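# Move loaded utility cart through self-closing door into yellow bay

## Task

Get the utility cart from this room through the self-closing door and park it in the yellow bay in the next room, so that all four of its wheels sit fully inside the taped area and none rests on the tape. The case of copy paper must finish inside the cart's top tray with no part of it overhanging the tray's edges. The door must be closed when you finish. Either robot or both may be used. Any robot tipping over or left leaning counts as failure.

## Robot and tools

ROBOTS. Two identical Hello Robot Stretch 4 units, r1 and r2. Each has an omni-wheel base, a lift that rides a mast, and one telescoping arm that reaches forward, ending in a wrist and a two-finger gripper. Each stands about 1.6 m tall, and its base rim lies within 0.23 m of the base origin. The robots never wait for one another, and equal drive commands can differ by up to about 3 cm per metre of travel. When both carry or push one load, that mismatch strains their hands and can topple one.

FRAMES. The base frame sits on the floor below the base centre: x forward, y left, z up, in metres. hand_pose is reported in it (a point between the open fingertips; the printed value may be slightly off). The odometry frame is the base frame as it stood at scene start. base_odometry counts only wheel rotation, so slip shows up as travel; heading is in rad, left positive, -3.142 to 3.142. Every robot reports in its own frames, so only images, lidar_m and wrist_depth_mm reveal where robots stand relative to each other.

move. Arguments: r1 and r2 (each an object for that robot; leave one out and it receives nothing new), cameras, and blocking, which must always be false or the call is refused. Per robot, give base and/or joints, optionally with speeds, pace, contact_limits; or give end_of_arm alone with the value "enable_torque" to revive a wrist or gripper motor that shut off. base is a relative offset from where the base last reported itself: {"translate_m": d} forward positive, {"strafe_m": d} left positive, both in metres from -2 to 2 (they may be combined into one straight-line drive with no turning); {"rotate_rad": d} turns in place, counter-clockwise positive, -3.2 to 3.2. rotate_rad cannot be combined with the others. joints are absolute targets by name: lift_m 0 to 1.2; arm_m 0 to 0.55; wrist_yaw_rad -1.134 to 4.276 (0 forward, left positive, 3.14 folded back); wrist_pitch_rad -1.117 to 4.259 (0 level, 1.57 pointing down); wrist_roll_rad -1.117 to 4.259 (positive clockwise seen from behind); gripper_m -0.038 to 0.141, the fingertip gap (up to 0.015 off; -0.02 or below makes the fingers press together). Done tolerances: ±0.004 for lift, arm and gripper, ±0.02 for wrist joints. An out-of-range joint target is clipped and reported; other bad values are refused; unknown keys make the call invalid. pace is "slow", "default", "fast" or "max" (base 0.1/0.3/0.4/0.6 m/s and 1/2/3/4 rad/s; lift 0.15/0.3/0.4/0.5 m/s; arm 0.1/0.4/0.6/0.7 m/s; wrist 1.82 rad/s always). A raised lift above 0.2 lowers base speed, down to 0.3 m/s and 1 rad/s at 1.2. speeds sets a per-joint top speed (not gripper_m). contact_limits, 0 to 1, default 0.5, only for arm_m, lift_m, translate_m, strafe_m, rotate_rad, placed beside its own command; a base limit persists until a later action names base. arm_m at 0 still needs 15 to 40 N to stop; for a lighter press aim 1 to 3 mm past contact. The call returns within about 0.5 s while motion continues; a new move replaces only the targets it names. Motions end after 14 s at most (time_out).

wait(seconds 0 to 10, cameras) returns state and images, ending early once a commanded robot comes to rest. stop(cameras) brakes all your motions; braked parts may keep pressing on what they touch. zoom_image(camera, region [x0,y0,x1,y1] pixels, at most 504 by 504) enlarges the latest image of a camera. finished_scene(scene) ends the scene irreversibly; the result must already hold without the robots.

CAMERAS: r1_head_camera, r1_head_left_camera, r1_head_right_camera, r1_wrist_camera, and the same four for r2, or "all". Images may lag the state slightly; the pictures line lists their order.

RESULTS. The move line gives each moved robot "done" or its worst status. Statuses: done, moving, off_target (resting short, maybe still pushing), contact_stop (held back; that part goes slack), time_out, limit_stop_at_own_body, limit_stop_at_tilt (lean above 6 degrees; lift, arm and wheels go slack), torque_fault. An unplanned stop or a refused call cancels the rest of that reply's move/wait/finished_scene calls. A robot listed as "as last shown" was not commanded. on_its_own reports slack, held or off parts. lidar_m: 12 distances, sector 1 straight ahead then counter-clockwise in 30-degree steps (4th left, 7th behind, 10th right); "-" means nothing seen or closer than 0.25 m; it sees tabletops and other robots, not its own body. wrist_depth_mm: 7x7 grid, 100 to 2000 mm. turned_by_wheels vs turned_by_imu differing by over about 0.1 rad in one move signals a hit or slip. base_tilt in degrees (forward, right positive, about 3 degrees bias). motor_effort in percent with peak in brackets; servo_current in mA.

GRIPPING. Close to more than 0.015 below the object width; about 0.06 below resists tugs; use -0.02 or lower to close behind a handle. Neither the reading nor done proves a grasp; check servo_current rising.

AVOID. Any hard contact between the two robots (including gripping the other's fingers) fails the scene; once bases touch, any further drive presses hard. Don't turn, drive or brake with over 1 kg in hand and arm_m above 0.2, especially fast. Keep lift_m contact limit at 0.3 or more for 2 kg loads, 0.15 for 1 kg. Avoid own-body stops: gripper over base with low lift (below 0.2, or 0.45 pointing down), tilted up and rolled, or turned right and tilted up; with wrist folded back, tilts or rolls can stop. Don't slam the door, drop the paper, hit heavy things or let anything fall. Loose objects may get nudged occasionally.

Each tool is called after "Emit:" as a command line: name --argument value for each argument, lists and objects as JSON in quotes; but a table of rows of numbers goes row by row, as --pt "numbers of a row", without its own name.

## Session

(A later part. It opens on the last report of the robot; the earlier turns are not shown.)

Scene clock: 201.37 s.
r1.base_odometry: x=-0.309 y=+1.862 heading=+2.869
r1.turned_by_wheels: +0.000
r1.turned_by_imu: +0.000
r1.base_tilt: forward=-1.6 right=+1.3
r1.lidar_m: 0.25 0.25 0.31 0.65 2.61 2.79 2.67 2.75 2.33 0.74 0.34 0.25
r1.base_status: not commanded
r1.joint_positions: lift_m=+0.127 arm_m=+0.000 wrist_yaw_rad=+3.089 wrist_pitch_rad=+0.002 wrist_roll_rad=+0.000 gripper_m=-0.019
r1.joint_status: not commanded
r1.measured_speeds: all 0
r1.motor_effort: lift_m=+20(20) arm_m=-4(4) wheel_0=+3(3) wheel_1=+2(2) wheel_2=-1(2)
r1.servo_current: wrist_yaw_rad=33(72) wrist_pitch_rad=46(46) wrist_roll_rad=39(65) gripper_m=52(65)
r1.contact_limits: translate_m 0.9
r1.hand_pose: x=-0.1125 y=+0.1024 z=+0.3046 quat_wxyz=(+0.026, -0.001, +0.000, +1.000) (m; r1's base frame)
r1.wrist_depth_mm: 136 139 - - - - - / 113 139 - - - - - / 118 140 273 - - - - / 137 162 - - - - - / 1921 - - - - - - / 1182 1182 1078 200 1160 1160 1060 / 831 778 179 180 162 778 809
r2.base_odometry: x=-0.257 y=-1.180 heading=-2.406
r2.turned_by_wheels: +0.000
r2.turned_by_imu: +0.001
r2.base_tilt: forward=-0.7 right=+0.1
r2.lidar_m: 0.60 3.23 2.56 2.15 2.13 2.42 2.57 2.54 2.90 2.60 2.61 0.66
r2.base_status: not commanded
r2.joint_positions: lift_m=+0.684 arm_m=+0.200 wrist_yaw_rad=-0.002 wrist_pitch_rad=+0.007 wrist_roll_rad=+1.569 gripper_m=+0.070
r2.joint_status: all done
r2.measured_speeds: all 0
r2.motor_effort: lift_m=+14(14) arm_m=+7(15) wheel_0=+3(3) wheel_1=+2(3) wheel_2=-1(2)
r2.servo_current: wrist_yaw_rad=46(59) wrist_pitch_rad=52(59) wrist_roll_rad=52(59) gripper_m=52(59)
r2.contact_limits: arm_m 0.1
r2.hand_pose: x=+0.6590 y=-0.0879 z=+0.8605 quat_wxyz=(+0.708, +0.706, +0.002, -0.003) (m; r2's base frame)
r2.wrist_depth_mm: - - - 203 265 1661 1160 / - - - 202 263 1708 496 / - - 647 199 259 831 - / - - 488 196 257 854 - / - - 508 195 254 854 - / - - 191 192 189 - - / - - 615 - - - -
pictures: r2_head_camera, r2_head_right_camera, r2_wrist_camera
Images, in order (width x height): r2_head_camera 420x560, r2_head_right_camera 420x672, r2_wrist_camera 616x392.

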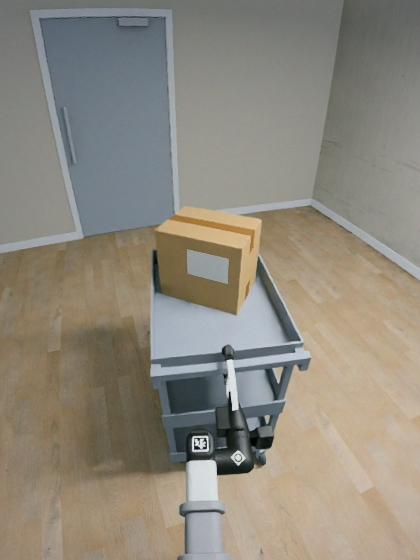

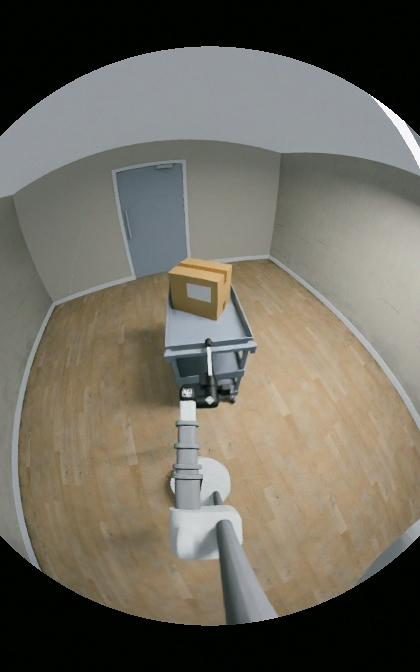

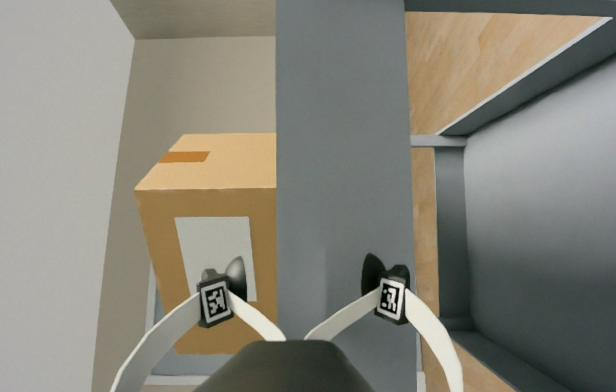

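Emit:
move --r2 '{"joints":{"gripper_m":-0.025}}' --blocking false --cameras '[]'

Emit:
wait --seconds 1.5 --cameras '["r2_wrist_camera"]'

Scene clock: 208.43 s.
move: r2 moving
r1: as last shown
r1.base_tilt: forward=-1.6 right=+1.2
r1.lidar_m: 0.25 0.25 0.28 0.65 2.58 2.78 2.68 2.73 2.30 0.74 0.35 0.25
r1.motor_effort: lift_m=+20(20) arm_m=-4(4) wheel_0=+2(3) wheel_1=+2(2) wheel_2=-1(2)
r1.servo_current: wrist_yaw_rad=46(65) wrist_pitch_rad=39(46) wrist_roll_rad=39(59) gripper_m=59(59)
r1.contact_limits: translate_m 0.9
r1.wrist_depth_mm: 137 138 - - - - - / 114 139 - - - - - / 118 140 273 - - - - / 137 162 - - - - - / 1921 - - - - - - / 1160 1182 1098 200 1182 1160 1025 / 831 798 180 179 162 778 820
r2.base_odometry: x=-0.257 y=-1.180 heading=-2.406
r2.turned_by_wheels: +0.000
r2.turned_by_imu: +0.001
r2.base_tilt: forward=-0.7 right=+0.1
r2.lidar_m: 0.59 3.20 2.56 2.15 2.11 2.43 2.55 2.56 2.89 2.63 2.59 0.65
r2.base_status: not commanded
r2.joint_positions: lift_m=+0.684 arm_m=+0.200 wrist_yaw_rad=-0.002 wrist_pitch_rad=+0.007 wrist_roll_rad=+1.569 gripper_m=+0.051
r2.joint_status: gripper_m moving
r2.measured_speeds: all 0
r2.motor_effort: lift_m=+14(14) arm_m=+7(7) wheel_0=+2(3) wheel_1=+3(3) wheel_2=-1(1)
r2.servo_current: wrist_yaw_rad=46(52) wrist_pitch_rad=52(59) wrist_roll_rad=59(59) gripper_m=117(117)
r2.contact_limits: arm_m 0.1
r2.hand_pose: x=+0.6590 y=-0.0879 z=+0.8605 quat_wxyz=(+0.708, +0.706, +0.002, -0.003) (m; r2's base frame)
r2.wrist_depth_mm: - - - 204 265 1661 1182 / - - - 202 262 1708 496 / - - 654 199 259 831 - / - - 484 196 257 854 - / - - 512 195 254 842 - / - - 193 191 187 - - / - - 615 - 249 - -
pictures: none
No camera images: "cameras" was empty.

Scene clock: 209.60 s.
earlier move: r2 done
r1.base_odometry: x=-0.309 y=+1.862 heading=+2.869
r1.turned_by_wheels: +0.000
r1.turned_by_imu: +0.000
r1.base_tilt: forward=-1.6 right=+1.3
r1.lidar_m: 0.25 0.25 0.28 0.66 2.55 2.79 2.65 2.75 2.35 0.74 0.34 0.25
r1.base_status: not commanded
r1.joint_positions: lift_m=+0.127 arm_m=+0.000 wrist_yaw_rad=+3.089 wrist_pitch_rad=+0.002 wrist_roll_rad=+0.000 gripper_m=-0.019
r1.joint_status: not commanded
r1.measured_speeds: all 0
r1.motor_effort: lift_m=+20(20) arm_m=-4(4) wheel_0=+2(3) wheel_1=+2(2) wheel_2=-1(2)
r1.servo_current: wrist_yaw_rad=59(65) wrist_pitch_rad=46(52) wrist_roll_rad=52(59) gripper_m=59(59)
r1.contact_limits: translate_m 0.9
r1.hand_pose: x=-0.1125 y=+0.1024 z=+0.3046 quat_wxyz=(+0.026, -0.001, +0.000, +1.000) (m; r1's base frame)
r1.wrist_depth_mm: 136 139 - - - - - / 113 139 - - - - - / 118 139 272 - - - - / 137 162 - - - - - / 1983 - - - - - - / 1182 1205 1078 200 1160 1160 1042 / 854 809 180 180 162 778 820
r2.base_odometry: x=-0.257 y=-1.180 heading=-2.406
r2.turned_by_wheels: +0.000
r2.turned_by_imu: +0.000
r2.base_tilt: forward=-0.7 right=+0.1
r2.lidar_m: 0.59 3.21 2.52 2.13 2.14 2.43 2.55 2.55 2.88 2.59 2.61 0.64
r2.base_status: not commanded
r2.joint_positions: lift_m=+0.684 arm_m=+0.200 wrist_yaw_rad=-0.001 wrist_pitch_rad=+0.006 wrist_roll_rad=+1.569 gripper_m=-0.023
r2.joint_status: all done
r2.measured_speeds: all 0
r2.motor_effort: lift_m=+14(14) arm_m=+5(7) wheel_0=+3(3) wheel_1=+3(3) wheel_2=-1(2)
r2.servo_current: wrist_yaw_rad=39(52) wrist_pitch_rad=46(59) wrist_roll_rad=52(59) gripper_m=124(273)
r2.contact_limits: arm_m 0.1
r2.hand_pose: x=+0.6591 y=-0.0876 z=+0.8608 quat_wxyz=(+0.708, +0.706, +0.002, -0.002) (m; r2's base frame)
r2.wrist_depth_mm: - - - 189 250 1661 1182 / - - - 187 249 1661 - / - - 621 185 245 842 - / - - 477 182 243 842 - / - - 512 182 241 831 - / - - 185 180 179 - - / - - 609 - - 559 -
wait: 1.17 of 1.5 s (r2 has come to rest)
pictures: r2_wrist_camera
Images, in order (width x height): r2_wrist_camera 616x392.

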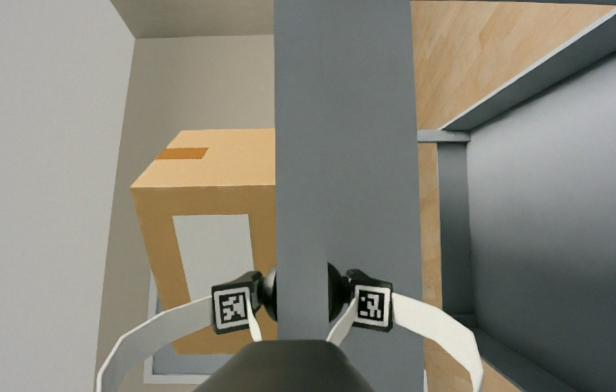

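Emit:
move --r2 '{"base":{"translate_m":-0.6},"contact_limits":{"translate_m":0.7}}' --blocking false --cameras '[]'

Emit:
wait --seconds 3.5 --cameras '["r2_head_camera","r2_wrist_camera"]'

Scene clock: 215.60 s.
move: r2 moving
r1: as last shown
r1.lidar_m: 0.25 0.25 0.28 0.65 2.58 2.80 2.66 2.74 2.32 0.75 0.32 0.25
r1.motor_effort: lift_m=+20(20) arm_m=-4(4) wheel_0=+3(3) wheel_1=+2(2) wheel_2=-1(2)
r1.servo_current: wrist_yaw_rad=33(65) wrist_pitch_rad=46(52) wrist_roll_rad=39(65) gripper_m=52(59)
r1.contact_limits: translate_m 0.9
r1.wrist_depth_mm: 137 138 - - - - - / 113 139 - - - - - / 118 140 273 - - - - / 137 162 - - - - - / 1921 - - - - - - / 1182 1182 1098 200 1160 1182 1042 / 854 788 179 180 162 788 820
r2.base_odometry: x=-0.234 y=-1.159 heading=-2.406
r2.turned_by_wheels: +0.000
r2.turned_by_imu: +0.001
r2.base_tilt: forward=-0.6 right=+0.1
r2.lidar_m: 0.59 3.23 2.56 2.14 2.12 2.38 2.53 2.51 2.86 2.63 2.61 0.62
r2.base_status: translate_m moving
r2.joint_positions: lift_m=+0.684 arm_m=+0.200 wrist_yaw_rad=+0.002 wrist_pitch_rad=+0.006 wrist_roll_rad=+1.569 gripper_m=-0.023
r2.joint_status: not commanded
r2.measured_speeds: translate_m=-0.122 strafe_m=+0.001 rotate_rad=+0.001 lift_m=+0.000 arm_m=+0.000 wrist_yaw_rad=+0.000 wrist_pitch_rad=+0.000 wrist_roll_rad=+0.000
r2.motor_effort: lift_m=+14(14) arm_m=-4(6) wheel_0=-8(8) wheel_1=-7(9) wheel_2=+16(19)
r2.servo_current: wrist_yaw_rad=46(59) wrist_pitch_rad=46(52) wrist_roll_rad=33(59) gripper_m=124(130)
r2.contact_limits: arm_m 0.1; translate_m 0.7
r2.hand_pose: x=+0.6595 y=-0.0868 z=+0.8608 quat_wxyz=(+0.708, +0.706, +0.003, -0.001) (m; r2's base frame)
r2.wrist_depth_mm: - - - 188 250 1708 1205 / - - - 187 248 1708 - / - - 609 185 246 820 - / - - 473 184 243 831 - / - - 512 182 242 831 - / - - 186 181 180 - - / - - - - - 549 -
pictures: none
No camera images: "cameras" was empty.

Scene clock: 218.60 s.
earlier move: r2 done
r1.base_odometry: x=-0.309 y=+1.862 heading=+2.869
r1.turned_by_wheels: +0.000
r1.turned_by_imu: +0.000
r1.base_tilt: forward=-1.6 right=+1.3
r1.lidar_m: 0.25 0.25 0.29 0.65 2.57 2.79 2.67 2.74 2.33 0.71 0.33 0.25
r1.base_status: not commanded
r1.joint_positions: lift_m=+0.127 arm_m=+0.000 wrist_yaw_rad=+3.089 wrist_pitch_rad=+0.002 wrist_roll_rad=+0.000 gripper_m=-0.019
r1.joint_status: not commanded
r1.measured_speeds: all 0
r1.motor_effort: lift_m=+20(20) arm_m=-4(4) wheel_0=+3(3) wheel_1=+2(2) wheel_2=-1(2)
r1.servo_current: wrist_yaw_rad=33(72) wrist_pitch_rad=46(52) wrist_roll_rad=46(78) gripper_m=52(59)
r1.contact_limits: translate_m 0.9
r1.hand_pose: x=-0.1125 y=+0.1024 z=+0.3046 quat_wxyz=(+0.026, -0.001, +0.000, +1.000) (m; r1's base frame)
r1.wrist_depth_mm: 136 138 - - - - - / 113 139 - - - - - / 118 140 273 - - - - / 137 162 - - - - - / - - - - - - - / 1205 1182 1060 200 1160 1182 1042 / 854 798 180 180 162 778 820
r2.base_odometry: x=+0.188 y=-0.777 heading=-2.407
r2.turned_by_wheels: +0.000
r2.turned_by_imu: +0.002
r2.base_tilt: forward=-0.7 right=+0.1
r2.lidar_m: 0.57 3.78 2.34 1.93 1.93 2.25 1.98 1.98 2.27 2.79 2.80 0.63
r2.base_status: done
r2.joint_positions: lift_m=+0.684 arm_m=+0.200 wrist_yaw_rad=+0.002 wrist_pitch_rad=+0.006 wrist_roll_rad=+1.569 gripper_m=-0.024
r2.joint_status: not commanded
r2.measured_speeds: all 0
r2.motor_effort: lift_m=+15(15) arm_m=+5(6) wheel_0=-2(8) wheel_1=-2(10) wheel_2=+1(21)
r2.servo_current: wrist_yaw_rad=52(59) wrist_pitch_rad=39(52) wrist_roll_rad=46(65) gripper_m=85(130)
r2.contact_limits: arm_m 0.1; translate_m 0.7
r2.hand_pose: x=+0.6594 y=-0.0868 z=+0.8607 quat_wxyz=(+0.708, +0.706, +0.003, -0.001) (m; r2's base frame)
r2.wrist_depth_mm: - - - 251 255 1661 1182 / - - - 247 248 1661 525 / - - - 183 244 798 - / - - 469 179 238 831 - / - - 488 176 236 820 - / - - 187 172 178 - - / - - 564 - 227 - -
wait: 3.00 of 3.5 s (r2 has come to rest)
pictures: r2_head_camera, r2_wrist_camera
Images, in order (width x height): r2_head_camera 420x560, r2_wrist_camera 616x392.

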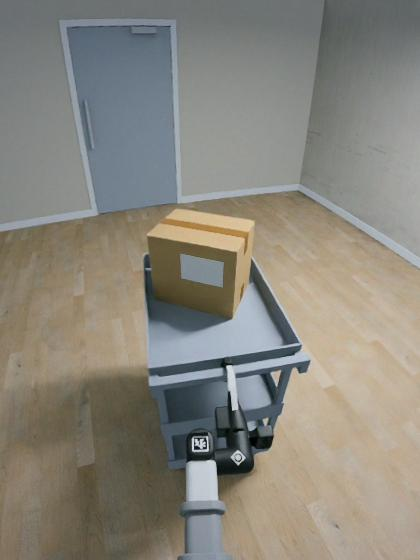

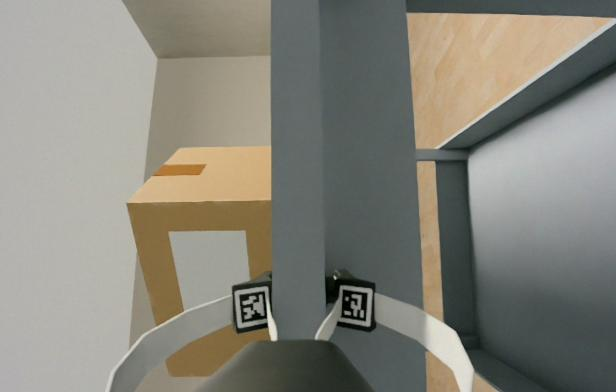

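Emit:
move --r1 '{"base":{"translate_m":0.5},"pace":"slow","contact_limits":{"translate_m":0.9}}' --blocking false --cameras '[]'

Emit:
wait --seconds 5.5 --cameras '["r1_head_left_camera","r2_head_camera"]'

Scene clock: 225.77 s.
move: r1 moving
r1.base_odometry: x=-0.321 y=+1.865 heading=+2.870
r1.turned_by_wheels: +0.000
r1.turned_by_imu: +0.000
r1.base_tilt: forward=-1.6 right=+1.2
r1.lidar_m: - 0.25 0.28 0.65 2.59 2.84 2.68 2.76 2.33 0.67 0.33 0.25
r1.base_status: translate_m moving
r1.joint_positions: lift_m=+0.127 arm_m=+0.000 wrist_yaw_rad=+3.089 wrist_pitch_rad=+0.002 wrist_roll_rad=+0.000 gripper_m=-0.019
r1.joint_status: not commanded
r1.measured_speeds: translate_m=+0.048 strafe_m=+0.000 rotate_rad=+0.000 lift_m=+0.000 arm_m=+0.000 wrist_yaw_rad=+0.000 wrist_pitch_rad=+0.000 wrist_roll_rad=+0.000
r1.motor_effort: lift_m=+20(20) arm_m=-4(4) wheel_0=+6(6) wheel_1=+3(5) wheel_2=-4(7)
r1.servo_current: wrist_yaw_rad=46(65) wrist_pitch_rad=39(52) wrist_roll_rad=33(59) gripper_m=52(65)
r1.contact_limits: translate_m 0.9
r1.hand_pose: x=-0.1125 y=+0.1024 z=+0.3046 quat_wxyz=(+0.026, -0.001, +0.000, +1.000) (m; r1's base frame)
r1.wrist_depth_mm: 136 138 - - - - - / 113 139 - - - - - / 118 140 272 - - - - / 137 162 - - - - - / 1921 - - - - - - / 1205 1182 1098 200 1182 1160 1042 / 842 798 180 180 162 778 809
r2: as last shown
r2.turned_by_imu: +0.001
r2.lidar_m: 0.57 3.76 2.35 1.95 1.92 2.25 1.97 1.99 2.26 2.77 2.78 0.63
r2.motor_effort: lift_m=+15(15) arm_m=+5(5) wheel_0=-2(2) wheel_1=-1(2) wheel_2=+1(1)
r2.servo_current: wrist_yaw_rad=46(52) wrist_pitch_rad=46(52) wrist_roll_rad=52(52) gripper_m=85(98)
r2.contact_limits: arm_m 0.1; translate_m 0.7
r2.wrist_depth_mm: - - - 251 253 1661 1182 / - - - 246 248 1661 521 / - - - 183 244 820 - / - - 477 179 239 842 - / - - 484 177 236 831 - / - - 187 172 178 - - / - - 564 - 227 - -
pictures: none
No camera images: "cameras" was empty.

Scene clock: 231.27 s.
earlier move: r1 moving
r1.base_odometry: x=-0.790 y=+1.996 heading=+2.869
r1.turned_by_wheels: +0.000
r1.turned_by_imu: +0.002
r1.base_tilt: forward=-1.6 right=+1.3
r1.lidar_m: 0.25 0.25 0.25 0.26 0.51 3.30 3.19 3.24 0.37 0.73 2.22 0.39
r1.base_status: translate_m moving
r1.joint_positions: lift_m=+0.127 arm_m=+0.000 wrist_yaw_rad=+3.101 wrist_pitch_rad=+0.002 wrist_roll_rad=+0.000 gripper_m=-0.019
r1.joint_status: not commanded
r1.measured_speeds: translate_m=+0.001 strafe_m=+0.000 rotate_rad=+0.000 lift_m=+0.000 arm_m=+0.000 wrist_yaw_rad=+0.000 wrist_pitch_rad=+0.000 wrist_roll_rad=+0.000
r1.motor_effort: lift_m=+20(20) arm_m=+9(10) wheel_0=+3(21) wheel_1=+9(18) wheel_2=-10(21)
r1.servo_current: wrist_yaw_rad=72(104) wrist_pitch_rad=33(52) wrist_roll_rad=52(65) gripper_m=46(65)
r1.contact_limits: translate_m 0.9
r1.hand_pose: x=-0.1142 y=+0.0990 z=+0.3046 quat_wxyz=(+0.020, -0.001, +0.000, +1.000) (m; r1's base frame)
r1.wrist_depth_mm: - 136 - - - - - / - 136 222 - - - - / 107 136 182 - - - - / 124 137 256 - - - - / 1708 - - - - - - / 1182 1205 1078 199 1138 1160 1160 / 878 809 179 180 162 778 831
r2.base_odometry: x=+0.188 y=-0.777 heading=-2.407
r2.turned_by_wheels: +0.000
r2.turned_by_imu: +0.001
r2.base_tilt: forward=-0.7 right=+0.1
r2.lidar_m: 0.56 3.25 2.32 1.94 1.93 2.23 1.97 1.96 2.27 2.79 2.77 0.63
r2.base_status: not commanded
r2.joint_positions: lift_m=+0.684 arm_m=+0.200 wrist_yaw_rad=+0.002 wrist_pitch_rad=+0.006 wrist_roll_rad=+1.569 gripper_m=-0.024
r2.joint_status: not commanded
r2.measured_speeds: all 0
r2.motor_effort: lift_m=+15(15) arm_m=+5(5) wheel_0=-2(3) wheel_1=-2(2) wheel_2=+1(1)
r2.servo_current: wrist_yaw_rad=46(65) wrist_pitch_rad=46(52) wrist_roll_rad=46(59) gripper_m=85(98)
r2.contact_limits: arm_m 0.1; translate_m 0.7
r2.hand_pose: x=+0.6594 y=-0.0868 z=+0.8607 quat_wxyz=(+0.708, +0.706, +0.003, -0.001) (m; r2's base frame)
r2.wrist_depth_mm: - - - 252 254 1661 1160 / - - - 246 248 1708 521 / - - - 183 244 820 - / - - 473 179 239 842 - / - - 484 177 236 820 - / - - 187 173 178 - - / - - 559 - 227 - -
wait: 5.50 s; no rest
pictures: r1_head_left_camera, r2_head_camera
Images, in order (width x height): r1_head_left_camera 420x672, r2_head_camera 420x560.

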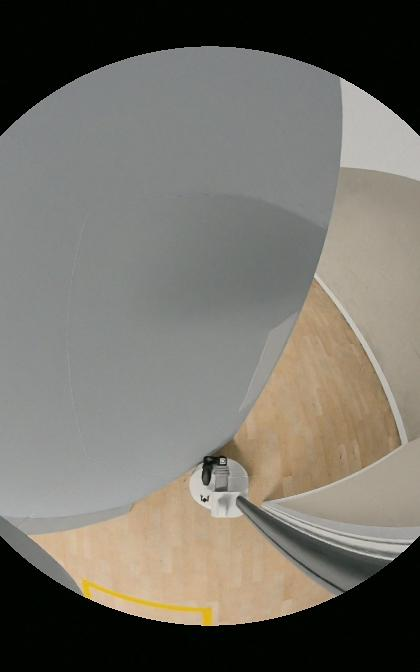

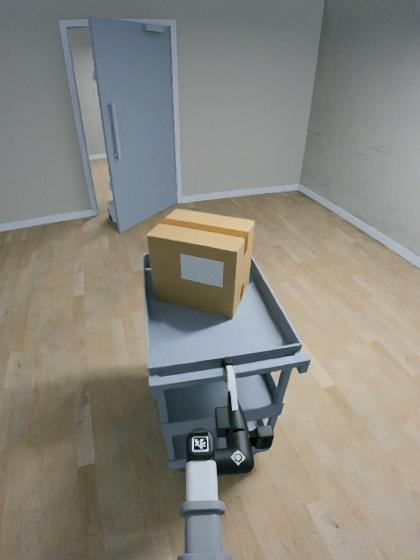

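Emit:
move --r1 '{"base":{"translate_m":0.38,"strafe_m":0.6},"pace":"slow","contact_limits":{"translate_m":0.8,"strafe_m":0.8}}' --blocking false --cameras '[]'

Emit:
wait --seconds 5 --cameras '["r2_head_camera","r1_head_left_camera"]'

Emit:
wait --seconds 4 --cameras '["r2_head_camera","r1_head_left_camera"]'

r1: "contact_limits": translate_m and strafe_m are given together and make one move, which takes one limit: state it under one of them only
Scene clock: 244.57 s.
earlier move: r1 done
r1.base_odometry: x=-0.790 y=+1.996 heading=+2.869
r1.turned_by_wheels: +0.000
r1.turned_by_imu: -0.001
r1.base_tilt: forward=-1.6 right=+1.3
r1.lidar_m: 0.25 0.25 0.25 0.25 0.49 3.32 3.19 3.24 0.38 0.71 2.24 0.40
r1.base_status: done
r1.joint_positions: lift_m=+0.127 arm_m=+0.000 wrist_yaw_rad=+3.101 wrist_pitch_rad=+0.002 wrist_roll_rad=+0.000 gripper_m=-0.019
r1.joint_status: not commanded
r1.measured_speeds: all 0
r1.motor_effort: lift_m=+20(20) arm_m=+9(10) wheel_0=+3(21) wheel_1=+9(18) wheel_2=-10(21)
r1.servo_current: wrist_yaw_rad=65(104) wrist_pitch_rad=39(52) wrist_roll_rad=46(65) gripper_m=52(65)
r1.contact_limits: translate_m 0.9
r1.hand_pose: x=-0.1142 y=+0.0990 z=+0.3046 quat_wxyz=(+0.020, -0.001, +0.000, +1.000) (m; r1's base frame)
r1.wrist_depth_mm: - 135 - - - - - / - 136 221 - - - - / 107 136 185 - - - - / 123 137 278 - - - - / 1708 - - - - - - / 1182 1205 1078 200 1160 1160 1160 / 842 798 179 180 162 768 809
r2.base_odometry: x=+0.188 y=-0.777 heading=-2.407
r2.turned_by_wheels: +0.000
r2.turned_by_imu: +0.002
r2.base_tilt: forward=-0.6 right=+0.1
r2.lidar_m: 0.57 3.27 2.35 1.95 1.93 2.26 1.98 1.97 2.28 2.79 2.79 0.63
r2.base_status: not commanded
r2.joint_positions: lift_m=+0.684 arm_m=+0.200 wrist_yaw_rad=+0.002 wrist_pitch_rad=+0.006 wrist_roll_rad=+1.569 gripper_m=-0.024
r2.joint_status: not commanded
r2.measured_speeds: all 0
r2.motor_effort: lift_m=+15(15) arm_m=+5(5) wheel_0=-2(3) wheel_1=-1(2) wheel_2=+1(1)
r2.servo_current: wrist_yaw_rad=46(65) wrist_pitch_rad=52(52) wrist_roll_rad=46(59) gripper_m=85(98)
r2.contact_limits: arm_m 0.1; translate_m 0.7
r2.hand_pose: x=+0.6594 y=-0.0868 z=+0.8607 quat_wxyz=(+0.708, +0.706, +0.003, -0.001) (m; r2's base frame)
r2.wrist_depth_mm: - - - 252 253 1661 1160 / - - - 247 247 1708 525 / - - - 183 244 809 - / - - 469 179 239 842 - / - - 488 176 235 831 - / - - 187 172 178 - - / - - 564 - 228 - -
pictures: none

not run: a call was refused earlier in this reply.

not run: a call was refused earlier in this reply.

Emit:
move --r1 '{"base":{"translate_m":0.38,"strafe_m":0.6},"pace":"slow","contact_limits":{"translate_m":0.8}}' --blocking false --cameras '[]'

Emit:
wait --seconds 4.5 --cameras '["r2_head_camera"]'

Emit:
wait --seconds 4 --cameras '["r2_head_camera","r1_head_left_camera"]'

Scene clock: 249.17 s.
move: r1 moving
r1.base_odometry: x=-0.800 y=+1.988 heading=+2.868
r1.turned_by_wheels: -0.001
r1.turned_by_imu: -0.001
r1.base_tilt: forward=-1.6 right=+1.3
r1.lidar_m: 0.25 0.25 0.25 0.25 0.46 3.34 3.20 3.26 0.39 0.74 2.25 0.41
r1.base_status: translate_m moving; strafe_m moving
r1.joint_positions: lift_m=+0.127 arm_m=+0.000 wrist_yaw_rad=+3.101 wrist_pitch_rad=+0.002 wrist_roll_rad=+0.000 gripper_m=-0.019
r1.joint_status: not commanded
r1.measured_speeds: translate_m=+0.027 strafe_m=+0.041 rotate_rad=+0.001 lift_m=+0.000 arm_m=+0.000 wrist_yaw_rad=+0.000 wrist_pitch_rad=+0.000 wrist_roll_rad=+0.000
r1.motor_effort: lift_m=+20(20) arm_m=+9(10) wheel_0=-12(12) wheel_1=+14(15) wheel_2=-13(15)
r1.servo_current: wrist_yaw_rad=78(85) wrist_pitch_rad=46(52) wrist_roll_rad=46(65) gripper_m=46(59)
r1.contact_limits: translate_m 0.8
r1.hand_pose: x=-0.1142 y=+0.0990 z=+0.3046 quat_wxyz=(+0.020, -0.001, +0.000, +1.000) (m; r1's base frame)
r1.wrist_depth_mm: - 136 - - - - - / - 136 - - - - - / 107 137 188 - - - - / 124 137 264 - - - - / 1661 - - - - - - / 1182 1205 1118 199 1182 1160 1138 / 854 809 179 180 161 768 831
r2.base_odometry: x=+0.188 y=-0.777 heading=-2.407
r2.turned_by_wheels: +0.000
r2.turned_by_imu: +0.001
r2.base_tilt: forward=-0.7 right=+0.0
r2.lidar_m: 0.55 3.47 2.35 1.94 1.94 2.21 1.99 1.98 2.26 2.80 2.76 0.64
r2.base_status: not commanded
r2.joint_positions: lift_m=+0.684 arm_m=+0.200 wrist_yaw_rad=+0.002 wrist_pitch_rad=+0.006 wrist_roll_rad=+1.569 gripper_m=-0.024
r2.joint_status: not commanded
r2.measured_speeds: all 0
r2.motor_effort: lift_m=+15(15) arm_m=+5(5) wheel_0=-2(2) wheel_1=-2(2) wheel_2=+1(1)
r2.servo_current: wrist_yaw_rad=39(59) wrist_pitch_rad=46(46) wrist_roll_rad=52(59) gripper_m=85(91)
r2.contact_limits: arm_m 0.1; translate_m 0.7
r2.hand_pose: x=+0.6594 y=-0.0868 z=+0.8607 quat_wxyz=(+0.708, +0.706, +0.003, -0.001) (m; r2's base frame)
r2.wrist_depth_mm: - - - 251 254 1661 1138 / - - - 246 248 1661 525 / - - - 183 244 809 - / - - 469 180 239 831 - / - - 484 176 235 820 - / - - 187 172 179 - - / - - 569 - 227 - -
pictures: none
No camera images: "cameras" was empty.

Scene clock: 253.67 s.
earlier move: r1 moving
r1.base_odometry: x=-1.125 y=+1.695 heading=+2.869
r1.turned_by_wheels: +0.001
r1.turned_by_imu: +0.005
r1.base_tilt: forward=-1.6 right=+1.3
r1.lidar_m: 2.13 0.25 0.25 - 0.25 0.34 3.49 3.52 0.83 1.62 2.61 3.44
r1.base_status: translate_m moving; strafe_m moving
r1.joint_positions: lift_m=+0.127 arm_m=+0.000 wrist_yaw_rad=+3.092 wrist_pitch_rad=+0.002 wrist_roll_rad=+0.000 gripper_m=-0.019
r1.joint_status: not commanded
r1.measured_speeds: translate_m=+0.054 strafe_m=+0.083 rotate_rad=+0.000 lift_m=+0.000 arm_m=+0.000 wrist_yaw_rad=+0.000 wrist_pitch_rad=+0.000 wrist_roll_rad=+0.000
r1.motor_effort: lift_m=+20(20) arm_m=+5(10) wheel_0=-9(17) wheel_1=+13(19) wheel_2=-6(15)
r1.servo_current: wrist_yaw_rad=46(91) wrist_pitch_rad=46(52) wrist_roll_rad=46(72) gripper_m=46(65)
r1.contact_limits: translate_m 0.8
r1.hand_pose: x=-0.1129 y=+0.1016 z=+0.3046 quat_wxyz=(+0.025, -0.001, +0.000, +1.000) (m; r1's base frame)
r1.wrist_depth_mm: - 137 - - - 257 177 / - 137 - - - 258 178 / 109 137 203 - - 262 180 / 124 138 - - - 262 180 / 1708 - - - 1661 262 181 / 1182 1182 1098 200 402 262 180 / 842 809 180 179 162 221 180
r2.base_odometry: x=+0.188 y=-0.777 heading=-2.407
r2.turned_by_wheels: +0.000
r2.turned_by_imu: +0.001
r2.base_tilt: forward=-0.7 right=+0.0
r2.lidar_m: 0.59 3.85 2.34 1.92 1.94 2.27 1.99 1.97 2.27 2.79 2.80 0.65
r2.base_status: not commanded
r2.joint_positions: lift_m=+0.684 arm_m=+0.200 wrist_yaw_rad=+0.002 wrist_pitch_rad=+0.006 wrist_roll_rad=+1.569 gripper_m=-0.024
r2.joint_status: not commanded
r2.measured_speeds: all 0
r2.motor_effort: lift_m=+15(15) arm_m=+5(5) wheel_0=-2(3) wheel_1=-2(2) wheel_2=+1(1)
r2.servo_current: wrist_yaw_rad=46(59) wrist_pitch_rad=46(52) wrist_roll_rad=52(59) gripper_m=78(91)
r2.contact_limits: arm_m 0.1; translate_m 0.7
r2.hand_pose: x=+0.6594 y=-0.0868 z=+0.8607 quat_wxyz=(+0.708, +0.706, +0.003, -0.001) (m; r2's base frame)
r2.wrist_depth_mm: - - - 251 254 1618 1138 / - - - 246 248 1708 521 / - - - 183 243 820 - / - - 469 180 239 854 - / - - 488 177 235 831 - / - - 187 173 178 - - / - - 569 - 227 - -
wait: 4.50 s; no rest
pictures: r2_head_camera
Images, in order (width x height): r2_head_camera 420x560.

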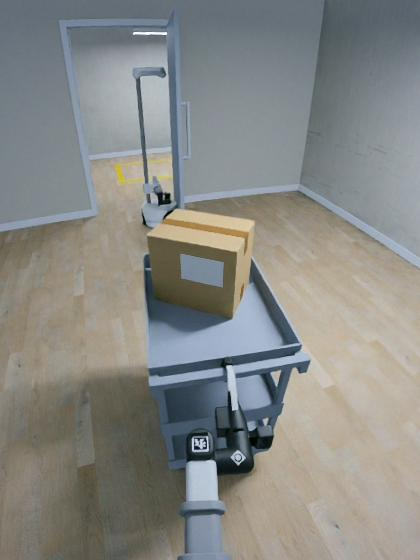

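Scene clock: 257.03 s.
earlier move: r1 done
r1.base_odometry: x=-1.318 y=+1.522 heading=+2.869
r1.turned_by_wheels: +0.000
r1.turned_by_imu: +0.052
r1.base_tilt: forward=-1.6 right=+1.3
r1.lidar_m: 2.01 0.35 0.25 - 0.25 0.25 0.48 3.70 1.07 2.47 2.84 2.03
r1.base_status: done
r1.joint_positions: lift_m=+0.127 arm_m=+0.000 wrist_yaw_rad=+3.092 wrist_pitch_rad=+0.002 wrist_roll_rad=+0.000 gripper_m=-0.019
r1.joint_status: not commanded
r1.measured_speeds: all 0
r1.motor_effort: lift_m=+20(20) arm_m=+5(10) wheel_0=-31(33) wheel_1=+28(33) wheel_2=+4(15)
r1.servo_current: wrist_yaw_rad=65(91) wrist_pitch_rad=39(52) wrist_roll_rad=65(72) gripper_m=52(65)
r1.contact_limits: translate_m 0.8
r1.hand_pose: x=-0.1129 y=+0.1016 z=+0.3046 quat_wxyz=(+0.025, -0.001, +0.000, +1.000) (m; r1's base frame)
r1.wrist_depth_mm: 136 139 - 452 274 195 - / 113 139 - 455 276 196 - / 116 139 263 459 277 189 - / 137 160 - 462 278 189 - / 1983 - - 466 278 190 159 / 1205 1205 1098 198 247 190 - / 854 798 179 183 179 180 -
r2.base_odometry: x=+0.188 y=-0.777 heading=-2.407
r2.turned_by_wheels: +0.000
r2.turned_by_imu: +0.000
r2.base_tilt: forward=-0.7 right=+0.0
r2.lidar_m: 0.57 3.82 2.32 1.92 1.91 2.28 1.98 1.94 2.26 2.78 2.79 0.64
r2.base_status: not commanded
r2.joint_positions: lift_m=+0.684 arm_m=+0.200 wrist_yaw_rad=+0.002 wrist_pitch_rad=+0.006 wrist_roll_rad=+1.569 gripper_m=-0.024
r2.joint_status: not commanded
r2.measured_speeds: all 0
r2.motor_effort: lift_m=+15(15) arm_m=+5(5) wheel_0=-2(3) wheel_1=-2(2) wheel_2=+1(1)
r2.servo_current: wrist_yaw_rad=52(59) wrist_pitch_rad=52(52) wrist_roll_rad=46(65) gripper_m=85(91)
r2.contact_limits: arm_m 0.1; translate_m 0.7
r2.hand_pose: x=+0.6594 y=-0.0868 z=+0.8607 quat_wxyz=(+0.708, +0.706, +0.003, -0.001) (m; r2's base frame)
r2.wrist_depth_mm: - - - 250 254 1661 1160 / - - - 245 249 1661 521 / - - - 183 244 809 - / - - 469 179 239 842 - / - - 488 176 235 831 - / - - 187 172 178 - - / - - 564 - 227 - -
wait: 3.37 of 4 s (r1 has come to rest)
pictures: r1_head_left_camera, r2_head_camera
Images, in order (width x height): r1_head_left_camera 420x672, r2_head_camera 420x560.

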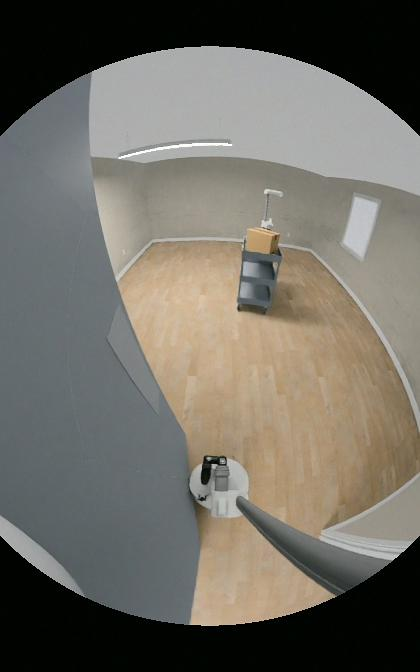

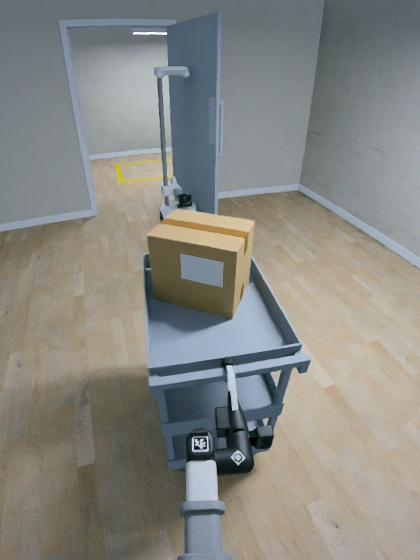

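Emit:
move --blocking false --r1 '{"base":{"strafe_m":0.2,"translate_m":0.15},"pace":"default","contact_limits":{"translate_m":0.8}}' --cameras '[]'

Emit:
wait --seconds 2 --cameras '["r1_head_left_camera","r1_head_camera","r2_head_camera","r2_head_left_camera"]'

Scene clock: 281.50 s.
move: r1 moving
r1.base_odometry: x=-1.343 y=+1.502 heading=+2.870
r1.turned_by_wheels: +0.000
r1.turned_by_imu: +0.049
r1.base_tilt: forward=-1.6 right=+1.3
r1.lidar_m: 2.00 0.33 0.25 - 0.25 0.25 0.55 3.78 1.07 2.76 2.92 2.00
r1.base_status: translate_m moving; strafe_m moving
r1.joint_positions: lift_m=+0.127 arm_m=+0.000 wrist_yaw_rad=+3.092 wrist_pitch_rad=+0.002 wrist_roll_rad=+0.000 gripper_m=-0.019
r1.joint_status: not commanded
r1.measured_speeds: translate_m=+0.073 strafe_m=+0.096 rotate_rad=+0.007 lift_m=+0.000 arm_m=+0.000 wrist_yaw_rad=+0.000 wrist_pitch_rad=+0.000 wrist_roll_rad=+0.000
r1.motor_effort: lift_m=+20(20) arm_m=+5(5) wheel_0=-28(32) wheel_1=+33(34) wheel_2=+0(3)
r1.servo_current: wrist_yaw_rad=59(72) wrist_pitch_rad=39(46) wrist_roll_rad=52(65) gripper_m=52(52)
r1.contact_limits: translate_m 0.8
r1.hand_pose: x=-0.1129 y=+0.1016 z=+0.3046 quat_wxyz=(+0.025, -0.001, +0.000, +1.000) (m; r1's base frame)
r1.wrist_depth_mm: 136 138 - 496 283 196 - / 113 139 - 504 286 198 - / 116 139 264 512 287 190 - / 137 159 - 512 289 189 - / 1863 - - 512 290 190 158 / 1182 1205 1098 199 254 190 - / 842 798 180 183 179 181 -
r2: as last shown
r2.turned_by_imu: +0.003
r2.base_tilt: forward=-0.7 right=+0.1
r2.lidar_m: 0.55 3.83 2.33 1.92 1.93 2.26 1.99 1.98 2.27 2.78 2.79 0.63
r2.motor_effort: lift_m=+15(15) arm_m=+5(5) wheel_0=-2(2) wheel_1=-1(2) wheel_2=+1(1)
r2.servo_current: wrist_yaw_rad=59(59) wrist_pitch_rad=39(52) wrist_roll_rad=46(52) gripper_m=91(91)
r2.contact_limits: arm_m 0.1; translate_m 0.7
r2.wrist_depth_mm: - - - 251 254 1661 1138 / - - - 246 248 1661 521 / - - - 183 245 820 - / - - 473 179 239 842 - / - - 488 176 235 831 - / - - 187 172 178 - - / - - 564 - 227 - -
pictures: none
No camera images: "cameras" was empty.

Scene clock: 283.50 s.
earlier move: r1 contact_stop
r1.base_odometry: x=-1.407 y=+1.486 heading=+2.951
r1.turned_by_wheels: +0.081
r1.turned_by_imu: +0.192
r1.base_tilt: forward=-1.6 right=+1.3
r1.lidar_m: 4.18 0.27 0.25 - 0.25 0.32 3.58 1.08 1.32 2.73 3.18 1.96
r1.base_status: translate_m contact_stop; strafe_m contact_stop
r1.joint_positions: lift_m=+0.127 arm_m=+0.000 wrist_yaw_rad=+3.092 wrist_pitch_rad=+0.002 wrist_roll_rad=+0.000 gripper_m=-0.019
r1.joint_status: not commanded
r1.measured_speeds: translate_m=-0.001 strafe_m=-0.007 rotate_rad=+0.003 lift_m=+0.000 arm_m=+0.000 wrist_yaw_rad=+0.000 wrist_pitch_rad=+0.000 wrist_roll_rad=+0.000
r1.on_its_own: the wheels are slack since a contact_stop
r1.motor_effort: lift_m=+20(20) arm_m=+5(5) wheel_0=+0(32) wheel_1=+0(37) wheel_2=-1(6)
r1.servo_current: wrist_yaw_rad=65(72) wrist_pitch_rad=52(52) wrist_roll_rad=59(72) gripper_m=46(59)
r1.contact_limits: translate_m 0.8
r1.hand_pose: x=-0.1129 y=+0.1016 z=+0.3046 quat_wxyz=(+0.025, -0.001, +0.000, +1.000) (m; r1's base frame)
r1.wrist_depth_mm: 136 138 - - 452 236 - / 113 139 - - 462 220 - / 117 139 273 - 466 222 160 / 137 162 - - 469 223 160 / 1983 - - - 477 224 160 / 1205 1205 1078 200 320 223 170 / 842 798 180 180 170 193 -
r2.base_odometry: x=+0.188 y=-0.777 heading=-2.407
r2.turned_by_wheels: +0.000
r2.turned_by_imu: +0.000
r2.base_tilt: forward=-0.7 right=+0.1
r2.lidar_m: 0.56 3.83 2.33 1.95 1.93 2.25 1.98 1.98 2.24 2.79 2.78 0.63
r2.base_status: not commanded
r2.joint_positions: lift_m=+0.684 arm_m=+0.200 wrist_yaw_rad=+0.002 wrist_pitch_rad=+0.006 wrist_roll_rad=+1.569 gripper_m=-0.024
r2.joint_status: not commanded
r2.measured_speeds: all 0
r2.motor_effort: lift_m=+15(15) arm_m=+5(5) wheel_0=-2(3) wheel_1=-2(2) wheel_2=+1(1)
r2.servo_current: wrist_yaw_rad=52(65) wrist_pitch_rad=39(52) wrist_roll_rad=39(65) gripper_m=91(91)
r2.contact_limits: arm_m 0.1; translate_m 0.7
r2.hand_pose: x=+0.6594 y=-0.0868 z=+0.8607 quat_wxyz=(+0.708, +0.706, +0.003, -0.001) (m; r2's base frame)
r2.wrist_depth_mm: - - - 251 255 1661 1160 / - - - 246 249 1661 517 / - - - 183 243 831 - / - - 469 179 239 842 - / - - 488 177 236 842 - / - - 187 172 178 - - / - - 564 - 227 - -
wait: 2.00 s; no rest
pictures: r1_head_camera, r1_head_left_camera, r2_head_camera, r2_head_left_camera
Images, in order (width x height): r1_head_camera 420x560, r1_head_left_camera 420x672, r2_head_camera 420x560, r2_head_left_camera 420x672.

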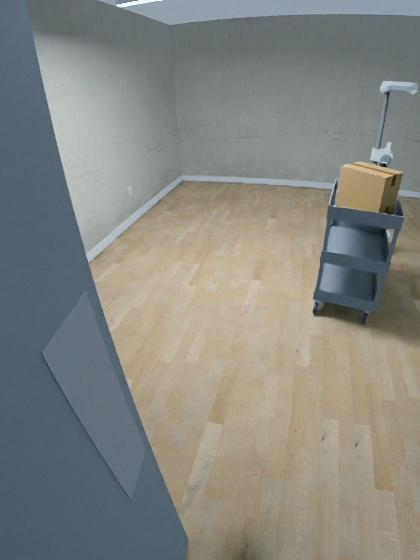

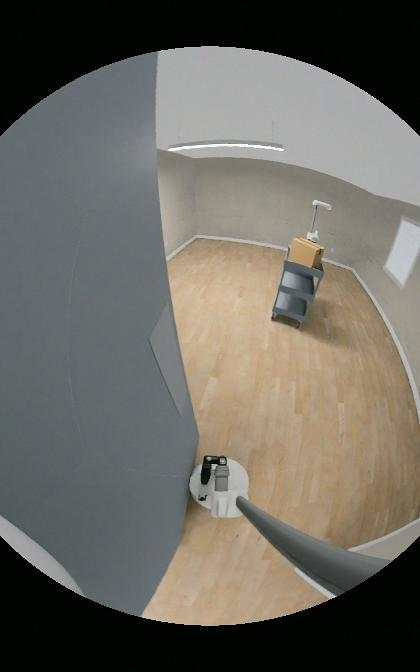

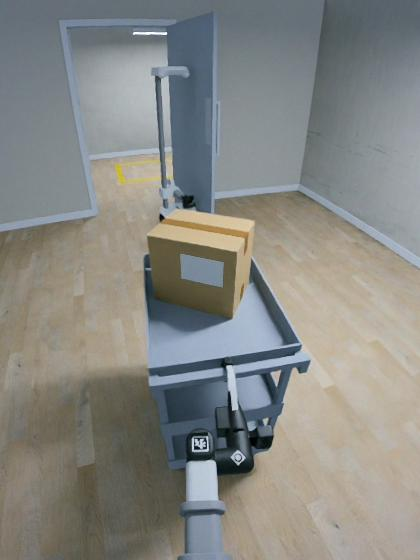

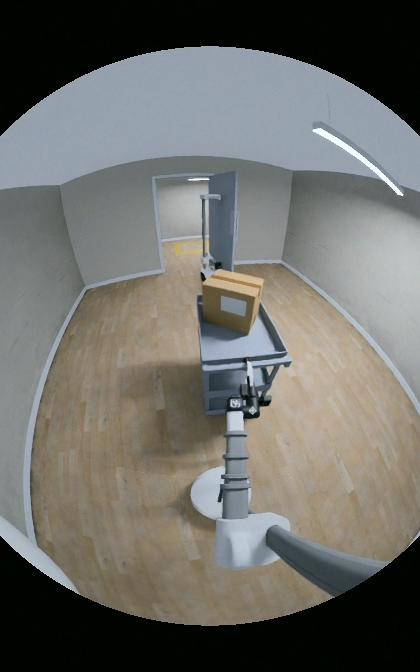

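Emit:
move --blocking false --r1 '{"base":{"rotate_rad":-2.97},"contact_limits":{"rotate_rad":0.8},"joints":{"lift_m":0.5}}' --r2 '{"base":{"rotate_rad":0.2},"pace":"slow"}' --cameras '[]'

Emit:
wait --seconds 3 --cameras '["r1_head_camera","r1_head_left_camera","r1_head_right_camera","r2_head_camera"]'

Scene clock: 340.50 s.
earlier move: r1 contact_stop
move: r1 moving; r2 moving
r1.base_odometry: x=-1.404 y=+1.495 heading=+2.703
r1.turned_by_wheels: -0.248
r1.turned_by_imu: -0.252
r1.base_tilt: forward=-1.6 right=+1.3
r1.lidar_m: 1.92 0.33 0.25 - 0.25 0.25 0.53 3.72 1.07 2.60 2.83 1.94
r1.base_status: earlier translate_m contact_stop (by the wheels' count: +0.074 of +0.150); earlier strafe_m contact_stop (by the wheels' count: +0.049 of +0.200); rotate_rad moving
r1.joint_positions: lift_m=+0.164 arm_m=+0.000 wrist_yaw_rad=+3.092 wrist_pitch_rad=+0.002 wrist_roll_rad=+0.000 gripper_m=-0.019
r1.joint_status: lift_m moving
r1.measured_speeds: translate_m=+0.001 strafe_m=+0.001 rotate_rad=-0.971 lift_m=+0.146 arm_m=+0.000 wrist_yaw_rad=+0.000 wrist_pitch_rad=+0.000 wrist_roll_rad=+0.000
r1.motor_effort: lift_m=+27(27) arm_m=+5(5) wheel_0=+2(7) wheel_1=+14(15) wheel_2=+7(7)
r1.servo_current: wrist_yaw_rad=39(72) wrist_pitch_rad=39(46) wrist_roll_rad=52(59) gripper_m=46(65)
r1.contact_limits: rotate_rad 0.8
r1.hand_pose: x=-0.1129 y=+0.1016 z=+0.3421 quat_wxyz=(+0.025, -0.001, +0.000, +1.000) (m; r1's base frame)
r1.wrist_depth_mm: 136 138 - 530 287 197 - / 113 139 - 535 290 198 - / 117 139 272 544 294 190 - / 137 162 - 539 296 190 - / - - - 554 296 190 158 / 1308 1308 1182 199 256 190 - / 931 854 179 183 171 173 -
r2.base_odometry: x=+0.188 y=-0.777 heading=-2.285
r2.turned_by_wheels: +0.121
r2.turned_by_imu: +0.125
r2.base_tilt: forward=-0.7 right=+0.0
r2.lidar_m: 0.58 3.44 2.18 1.90 1.94 2.22 1.98 1.96 2.45 2.77 2.81 0.61
r2.base_status: rotate_rad moving
r2.joint_positions: lift_m=+0.684 arm_m=+0.200 wrist_yaw_rad=-0.011 wrist_pitch_rad=+0.006 wrist_roll_rad=+1.569 gripper_m=-0.024
r2.joint_status: not commanded
r2.measured_speeds: translate_m=+0.004 strafe_m=+0.001 rotate_rad=+0.426 lift_m=+0.000 arm_m=+0.000 wrist_yaw_rad=+0.000 wrist_pitch_rad=+0.000 wrist_roll_rad=+0.000
r2.motor_effort: lift_m=+15(15) arm_m=+6(6) wheel_0=-17(17) wheel_1=-8(11) wheel_2=-16(18)
r2.servo_current: wrist_yaw_rad=65(72) wrist_pitch_rad=46(46) wrist_roll_rad=46(59) gripper_m=78(98)
r2.contact_limits: arm_m 0.1
r2.hand_pose: x=+0.6581 y=-0.0907 z=+0.8607 quat_wxyz=(+0.708, +0.706, -0.002, -0.006) (m; r2's base frame)
r2.wrist_depth_mm: - - - 167 226 1618 1182 / - - - 168 228 768 - / - - 496 169 229 831 - / - 492 477 170 230 820 - / - - 525 172 232 842 - / - - 186 173 179 - - / - - - - 235 - 508
pictures: none
No camera images: "cameras" was empty.

Scene clock: 341.17 s.
earlier move: r1 moving; r2 done
r1.base_odometry: x=-1.404 y=+1.495 heading=+1.618
r1.turned_by_wheels: -1.085
r1.turned_by_imu: -1.082
r1.base_tilt: forward=-1.6 right=+1.3
r1.lidar_m: 2.80 1.94 1.95 0.34 0.25 - 0.26 0.25 0.54 3.72 1.06 2.38
r1.base_status: rotate_rad moving
r1.joint_positions: lift_m=+0.328 arm_m=+0.000 wrist_yaw_rad=+3.092 wrist_pitch_rad=+0.002 wrist_roll_rad=+0.000 gripper_m=-0.019
r1.joint_status: lift_m moving
r1.measured_speeds: translate_m=+0.006 strafe_m=-0.019 rotate_rad=-1.934 lift_m=+0.301 arm_m=+0.000 wrist_yaw_rad=+0.000 wrist_pitch_rad=+0.000 wrist_roll_rad=+0.000
r1.motor_effort: lift_m=+27(28) arm_m=+4(5) wheel_0=-3(7) wheel_1=+10(16) wheel_2=+16(16)
r1.servo_current: wrist_yaw_rad=46(72) wrist_pitch_rad=46(46) wrist_roll_rad=39(59) gripper_m=52(65)
r1.contact_limits: rotate_rad 0.8
r1.hand_pose: x=-0.1128 y=+0.1017 z=+0.5052 quat_wxyz=(+0.025, -0.001, +0.000, +1.000) (m; r1's base frame)
r1.wrist_depth_mm: 136 138 314 290 270 251 238 / 112 139 310 289 268 252 239 / 117 140 303 290 271 252 240 / 137 166 310 291 268 253 239 / 373 342 315 291 271 253 242 / 382 345 312 199 265 254 242 / 384 345 306 184 162 248 240
r2.base_odometry: x=+0.188 y=-0.777 heading=-2.207
r2.turned_by_wheels: +0.078
r2.turned_by_imu: +0.077
r2.base_tilt: forward=-0.6 right=+0.1
r2.lidar_m: 0.62 3.11 2.10 1.95 1.98 2.14 1.96 2.00 2.57 2.76 2.82 0.59
r2.base_status: done
r2.joint_positions: lift_m=+0.684 arm_m=+0.200 wrist_yaw_rad=+0.003 wrist_pitch_rad=+0.006 wrist_roll_rad=+1.569 gripper_m=-0.024
r2.joint_status: not commanded
r2.measured_speeds: translate_m=+0.000 strafe_m=+0.000 rotate_rad=+0.000 lift_m=+0.000 arm_m=+0.000 wrist_yaw_rad=-0.002 wrist_pitch_rad=+0.000 wrist_roll_rad=+0.000
r2.motor_effort: lift_m=+15(15) arm_m=+6(7) wheel_0=+1(17) wheel_1=-3(11) wheel_2=-4(18)
r2.servo_current: wrist_yaw_rad=52(78) wrist_pitch_rad=46(52) wrist_roll_rad=39(59) gripper_m=91(98)
r2.contact_limits: arm_m 0.1
r2.hand_pose: x=+0.6594 y=-0.0867 z=+0.8607 quat_wxyz=(+0.708, +0.706, +0.003, -0.001) (m; r2's base frame)
r2.wrist_depth_mm: - - - 137 191 741 - / - 508 466 143 199 768 - / - 452 439 149 208 - - / - - 512 156 217 - - / - - 621 163 229 - - / - - 188 170 179 1756 517 / - - - - - - 469
wait: 0.67 of 3 s (r2 has come to rest)
pictures: r1_head_camera, r1_head_left_camera, r1_head_right_camera, r2_head_camera
Images, in order (width x height): r1_head_camera 420x560, r1_head_left_camera 420x672, r1_head_right_camera 420x672, r2_head_camera 420x560.

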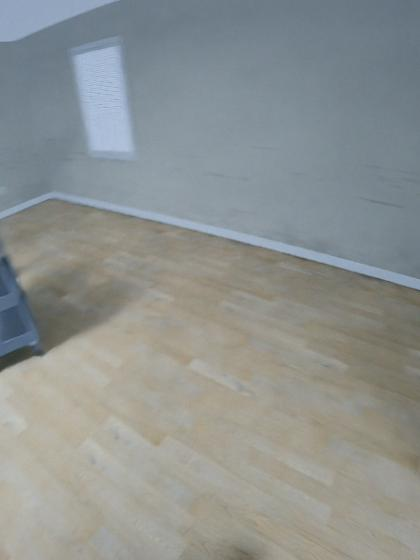

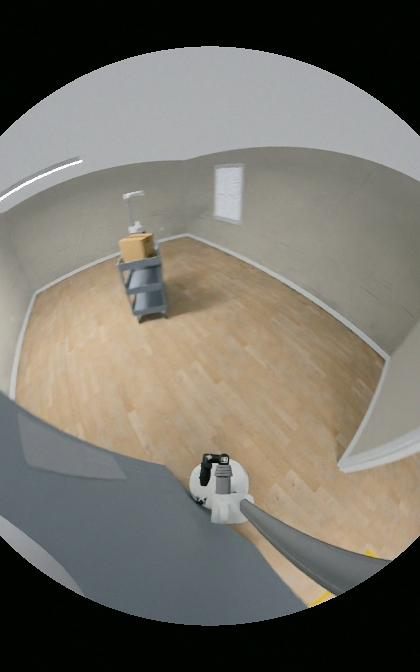

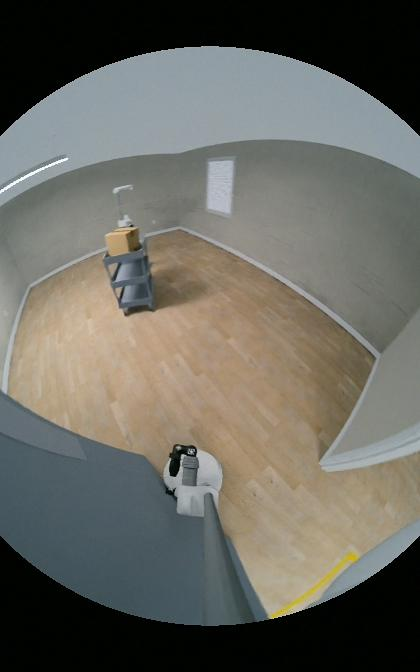

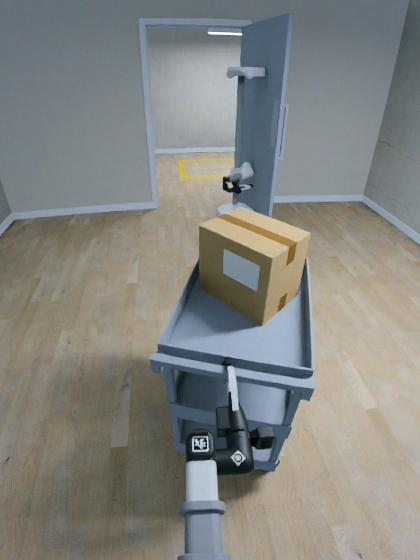

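Emit:
wait --seconds 2 --cameras '["r1_head_camera","r1_head_right_camera"]'

Scene clock: 349.57 s.
earlier move: r1 done
r1.base_odometry: x=-1.405 y=+1.495 heading=-0.015
r1.turned_by_wheels: -1.632
r1.turned_by_imu: -1.644
r1.base_tilt: forward=-1.6 right=+1.3
r1.lidar_m: 3.67 1.04 2.01 2.77 3.59 1.92 0.38 0.25 - 0.25 0.25 0.43
r1.base_status: done
r1.joint_positions: lift_m=+0.499 arm_m=+0.000 wrist_yaw_rad=+3.092 wrist_pitch_rad=+0.002 wrist_roll_rad=+0.000 gripper_m=-0.019
r1.joint_status: all done
r1.measured_speeds: all 0
r1.motor_effort: lift_m=+25(28) arm_m=+0(5) wheel_0=+5(7) wheel_1=-3(16) wheel_2=+5(19)
r1.servo_current: wrist_yaw_rad=46(72) wrist_pitch_rad=39(52) wrist_roll_rad=59(65) gripper_m=52(65)
r1.contact_limits: rotate_rad 0.8
r1.hand_pose: x=-0.1127 y=+0.1017 z=+0.6771 quat_wxyz=(+0.025, -0.001, +0.000, +1.000) (m; r1's base frame)
r1.wrist_depth_mm: 137 138 - - - - - / 113 139 - - - - - / 116 139 264 - - - - / 137 159 - - - - - / 375 504 - - - - - / 389 504 - 198 - - - / 389 455 179 183 154 1576 1618
r2.base_odometry: x=+0.188 y=-0.777 heading=-2.207
r2.turned_by_wheels: +0.000
r2.turned_by_imu: +0.001
r2.base_tilt: forward=-0.7 right=+0.0
r2.lidar_m: 0.62 3.16 2.11 1.94 1.98 2.11 1.96 2.03 2.58 2.78 2.84 0.56
r2.base_status: done
r2.joint_positions: lift_m=+0.684 arm_m=+0.200 wrist_yaw_rad=+0.003 wrist_pitch_rad=+0.006 wrist_roll_rad=+1.569 gripper_m=-0.024
r2.joint_status: not commanded
r2.measured_speeds: all 0
r2.motor_effort: lift_m=+15(15) arm_m=+6(7) wheel_0=+2(17) wheel_1=-4(11) wheel_2=-4(18)
r2.servo_current: wrist_yaw_rad=46(78) wrist_pitch_rad=46(52) wrist_roll_rad=59(59) gripper_m=78(98)
r2.contact_limits: arm_m 0.1
r2.hand_pose: x=+0.6594 y=-0.0867 z=+0.8607 quat_wxyz=(+0.708, +0.706, +0.003, -0.001) (m; r2's base frame)
r2.wrist_depth_mm: - - - 137 192 715 - / - 508 462 143 199 768 - / - 455 442 149 209 - - / - - 517 156 217 - - / - - 621 163 229 - - / - - 188 170 180 1661 521 / - - - - - - 469
wait: 0.00 of 2 s (r1 has come to rest)
pictures: r1_head_camera, r1_head_right_camera
Images, in order (width x height): r1_head_camera 420x560, r1_head_right_camera 420x672.

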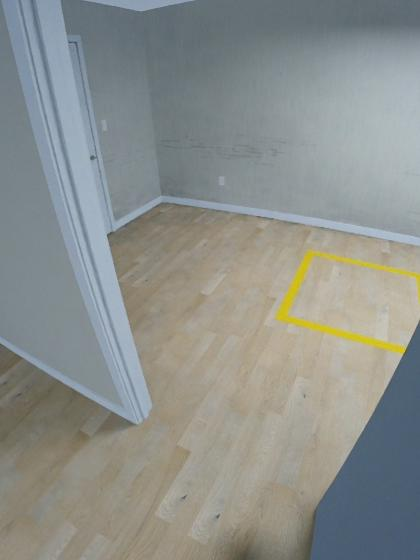

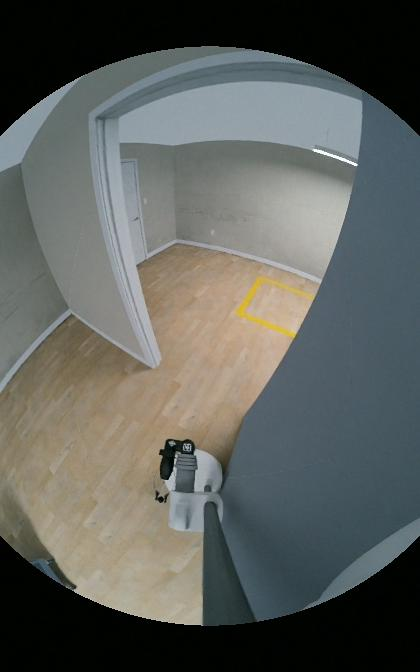

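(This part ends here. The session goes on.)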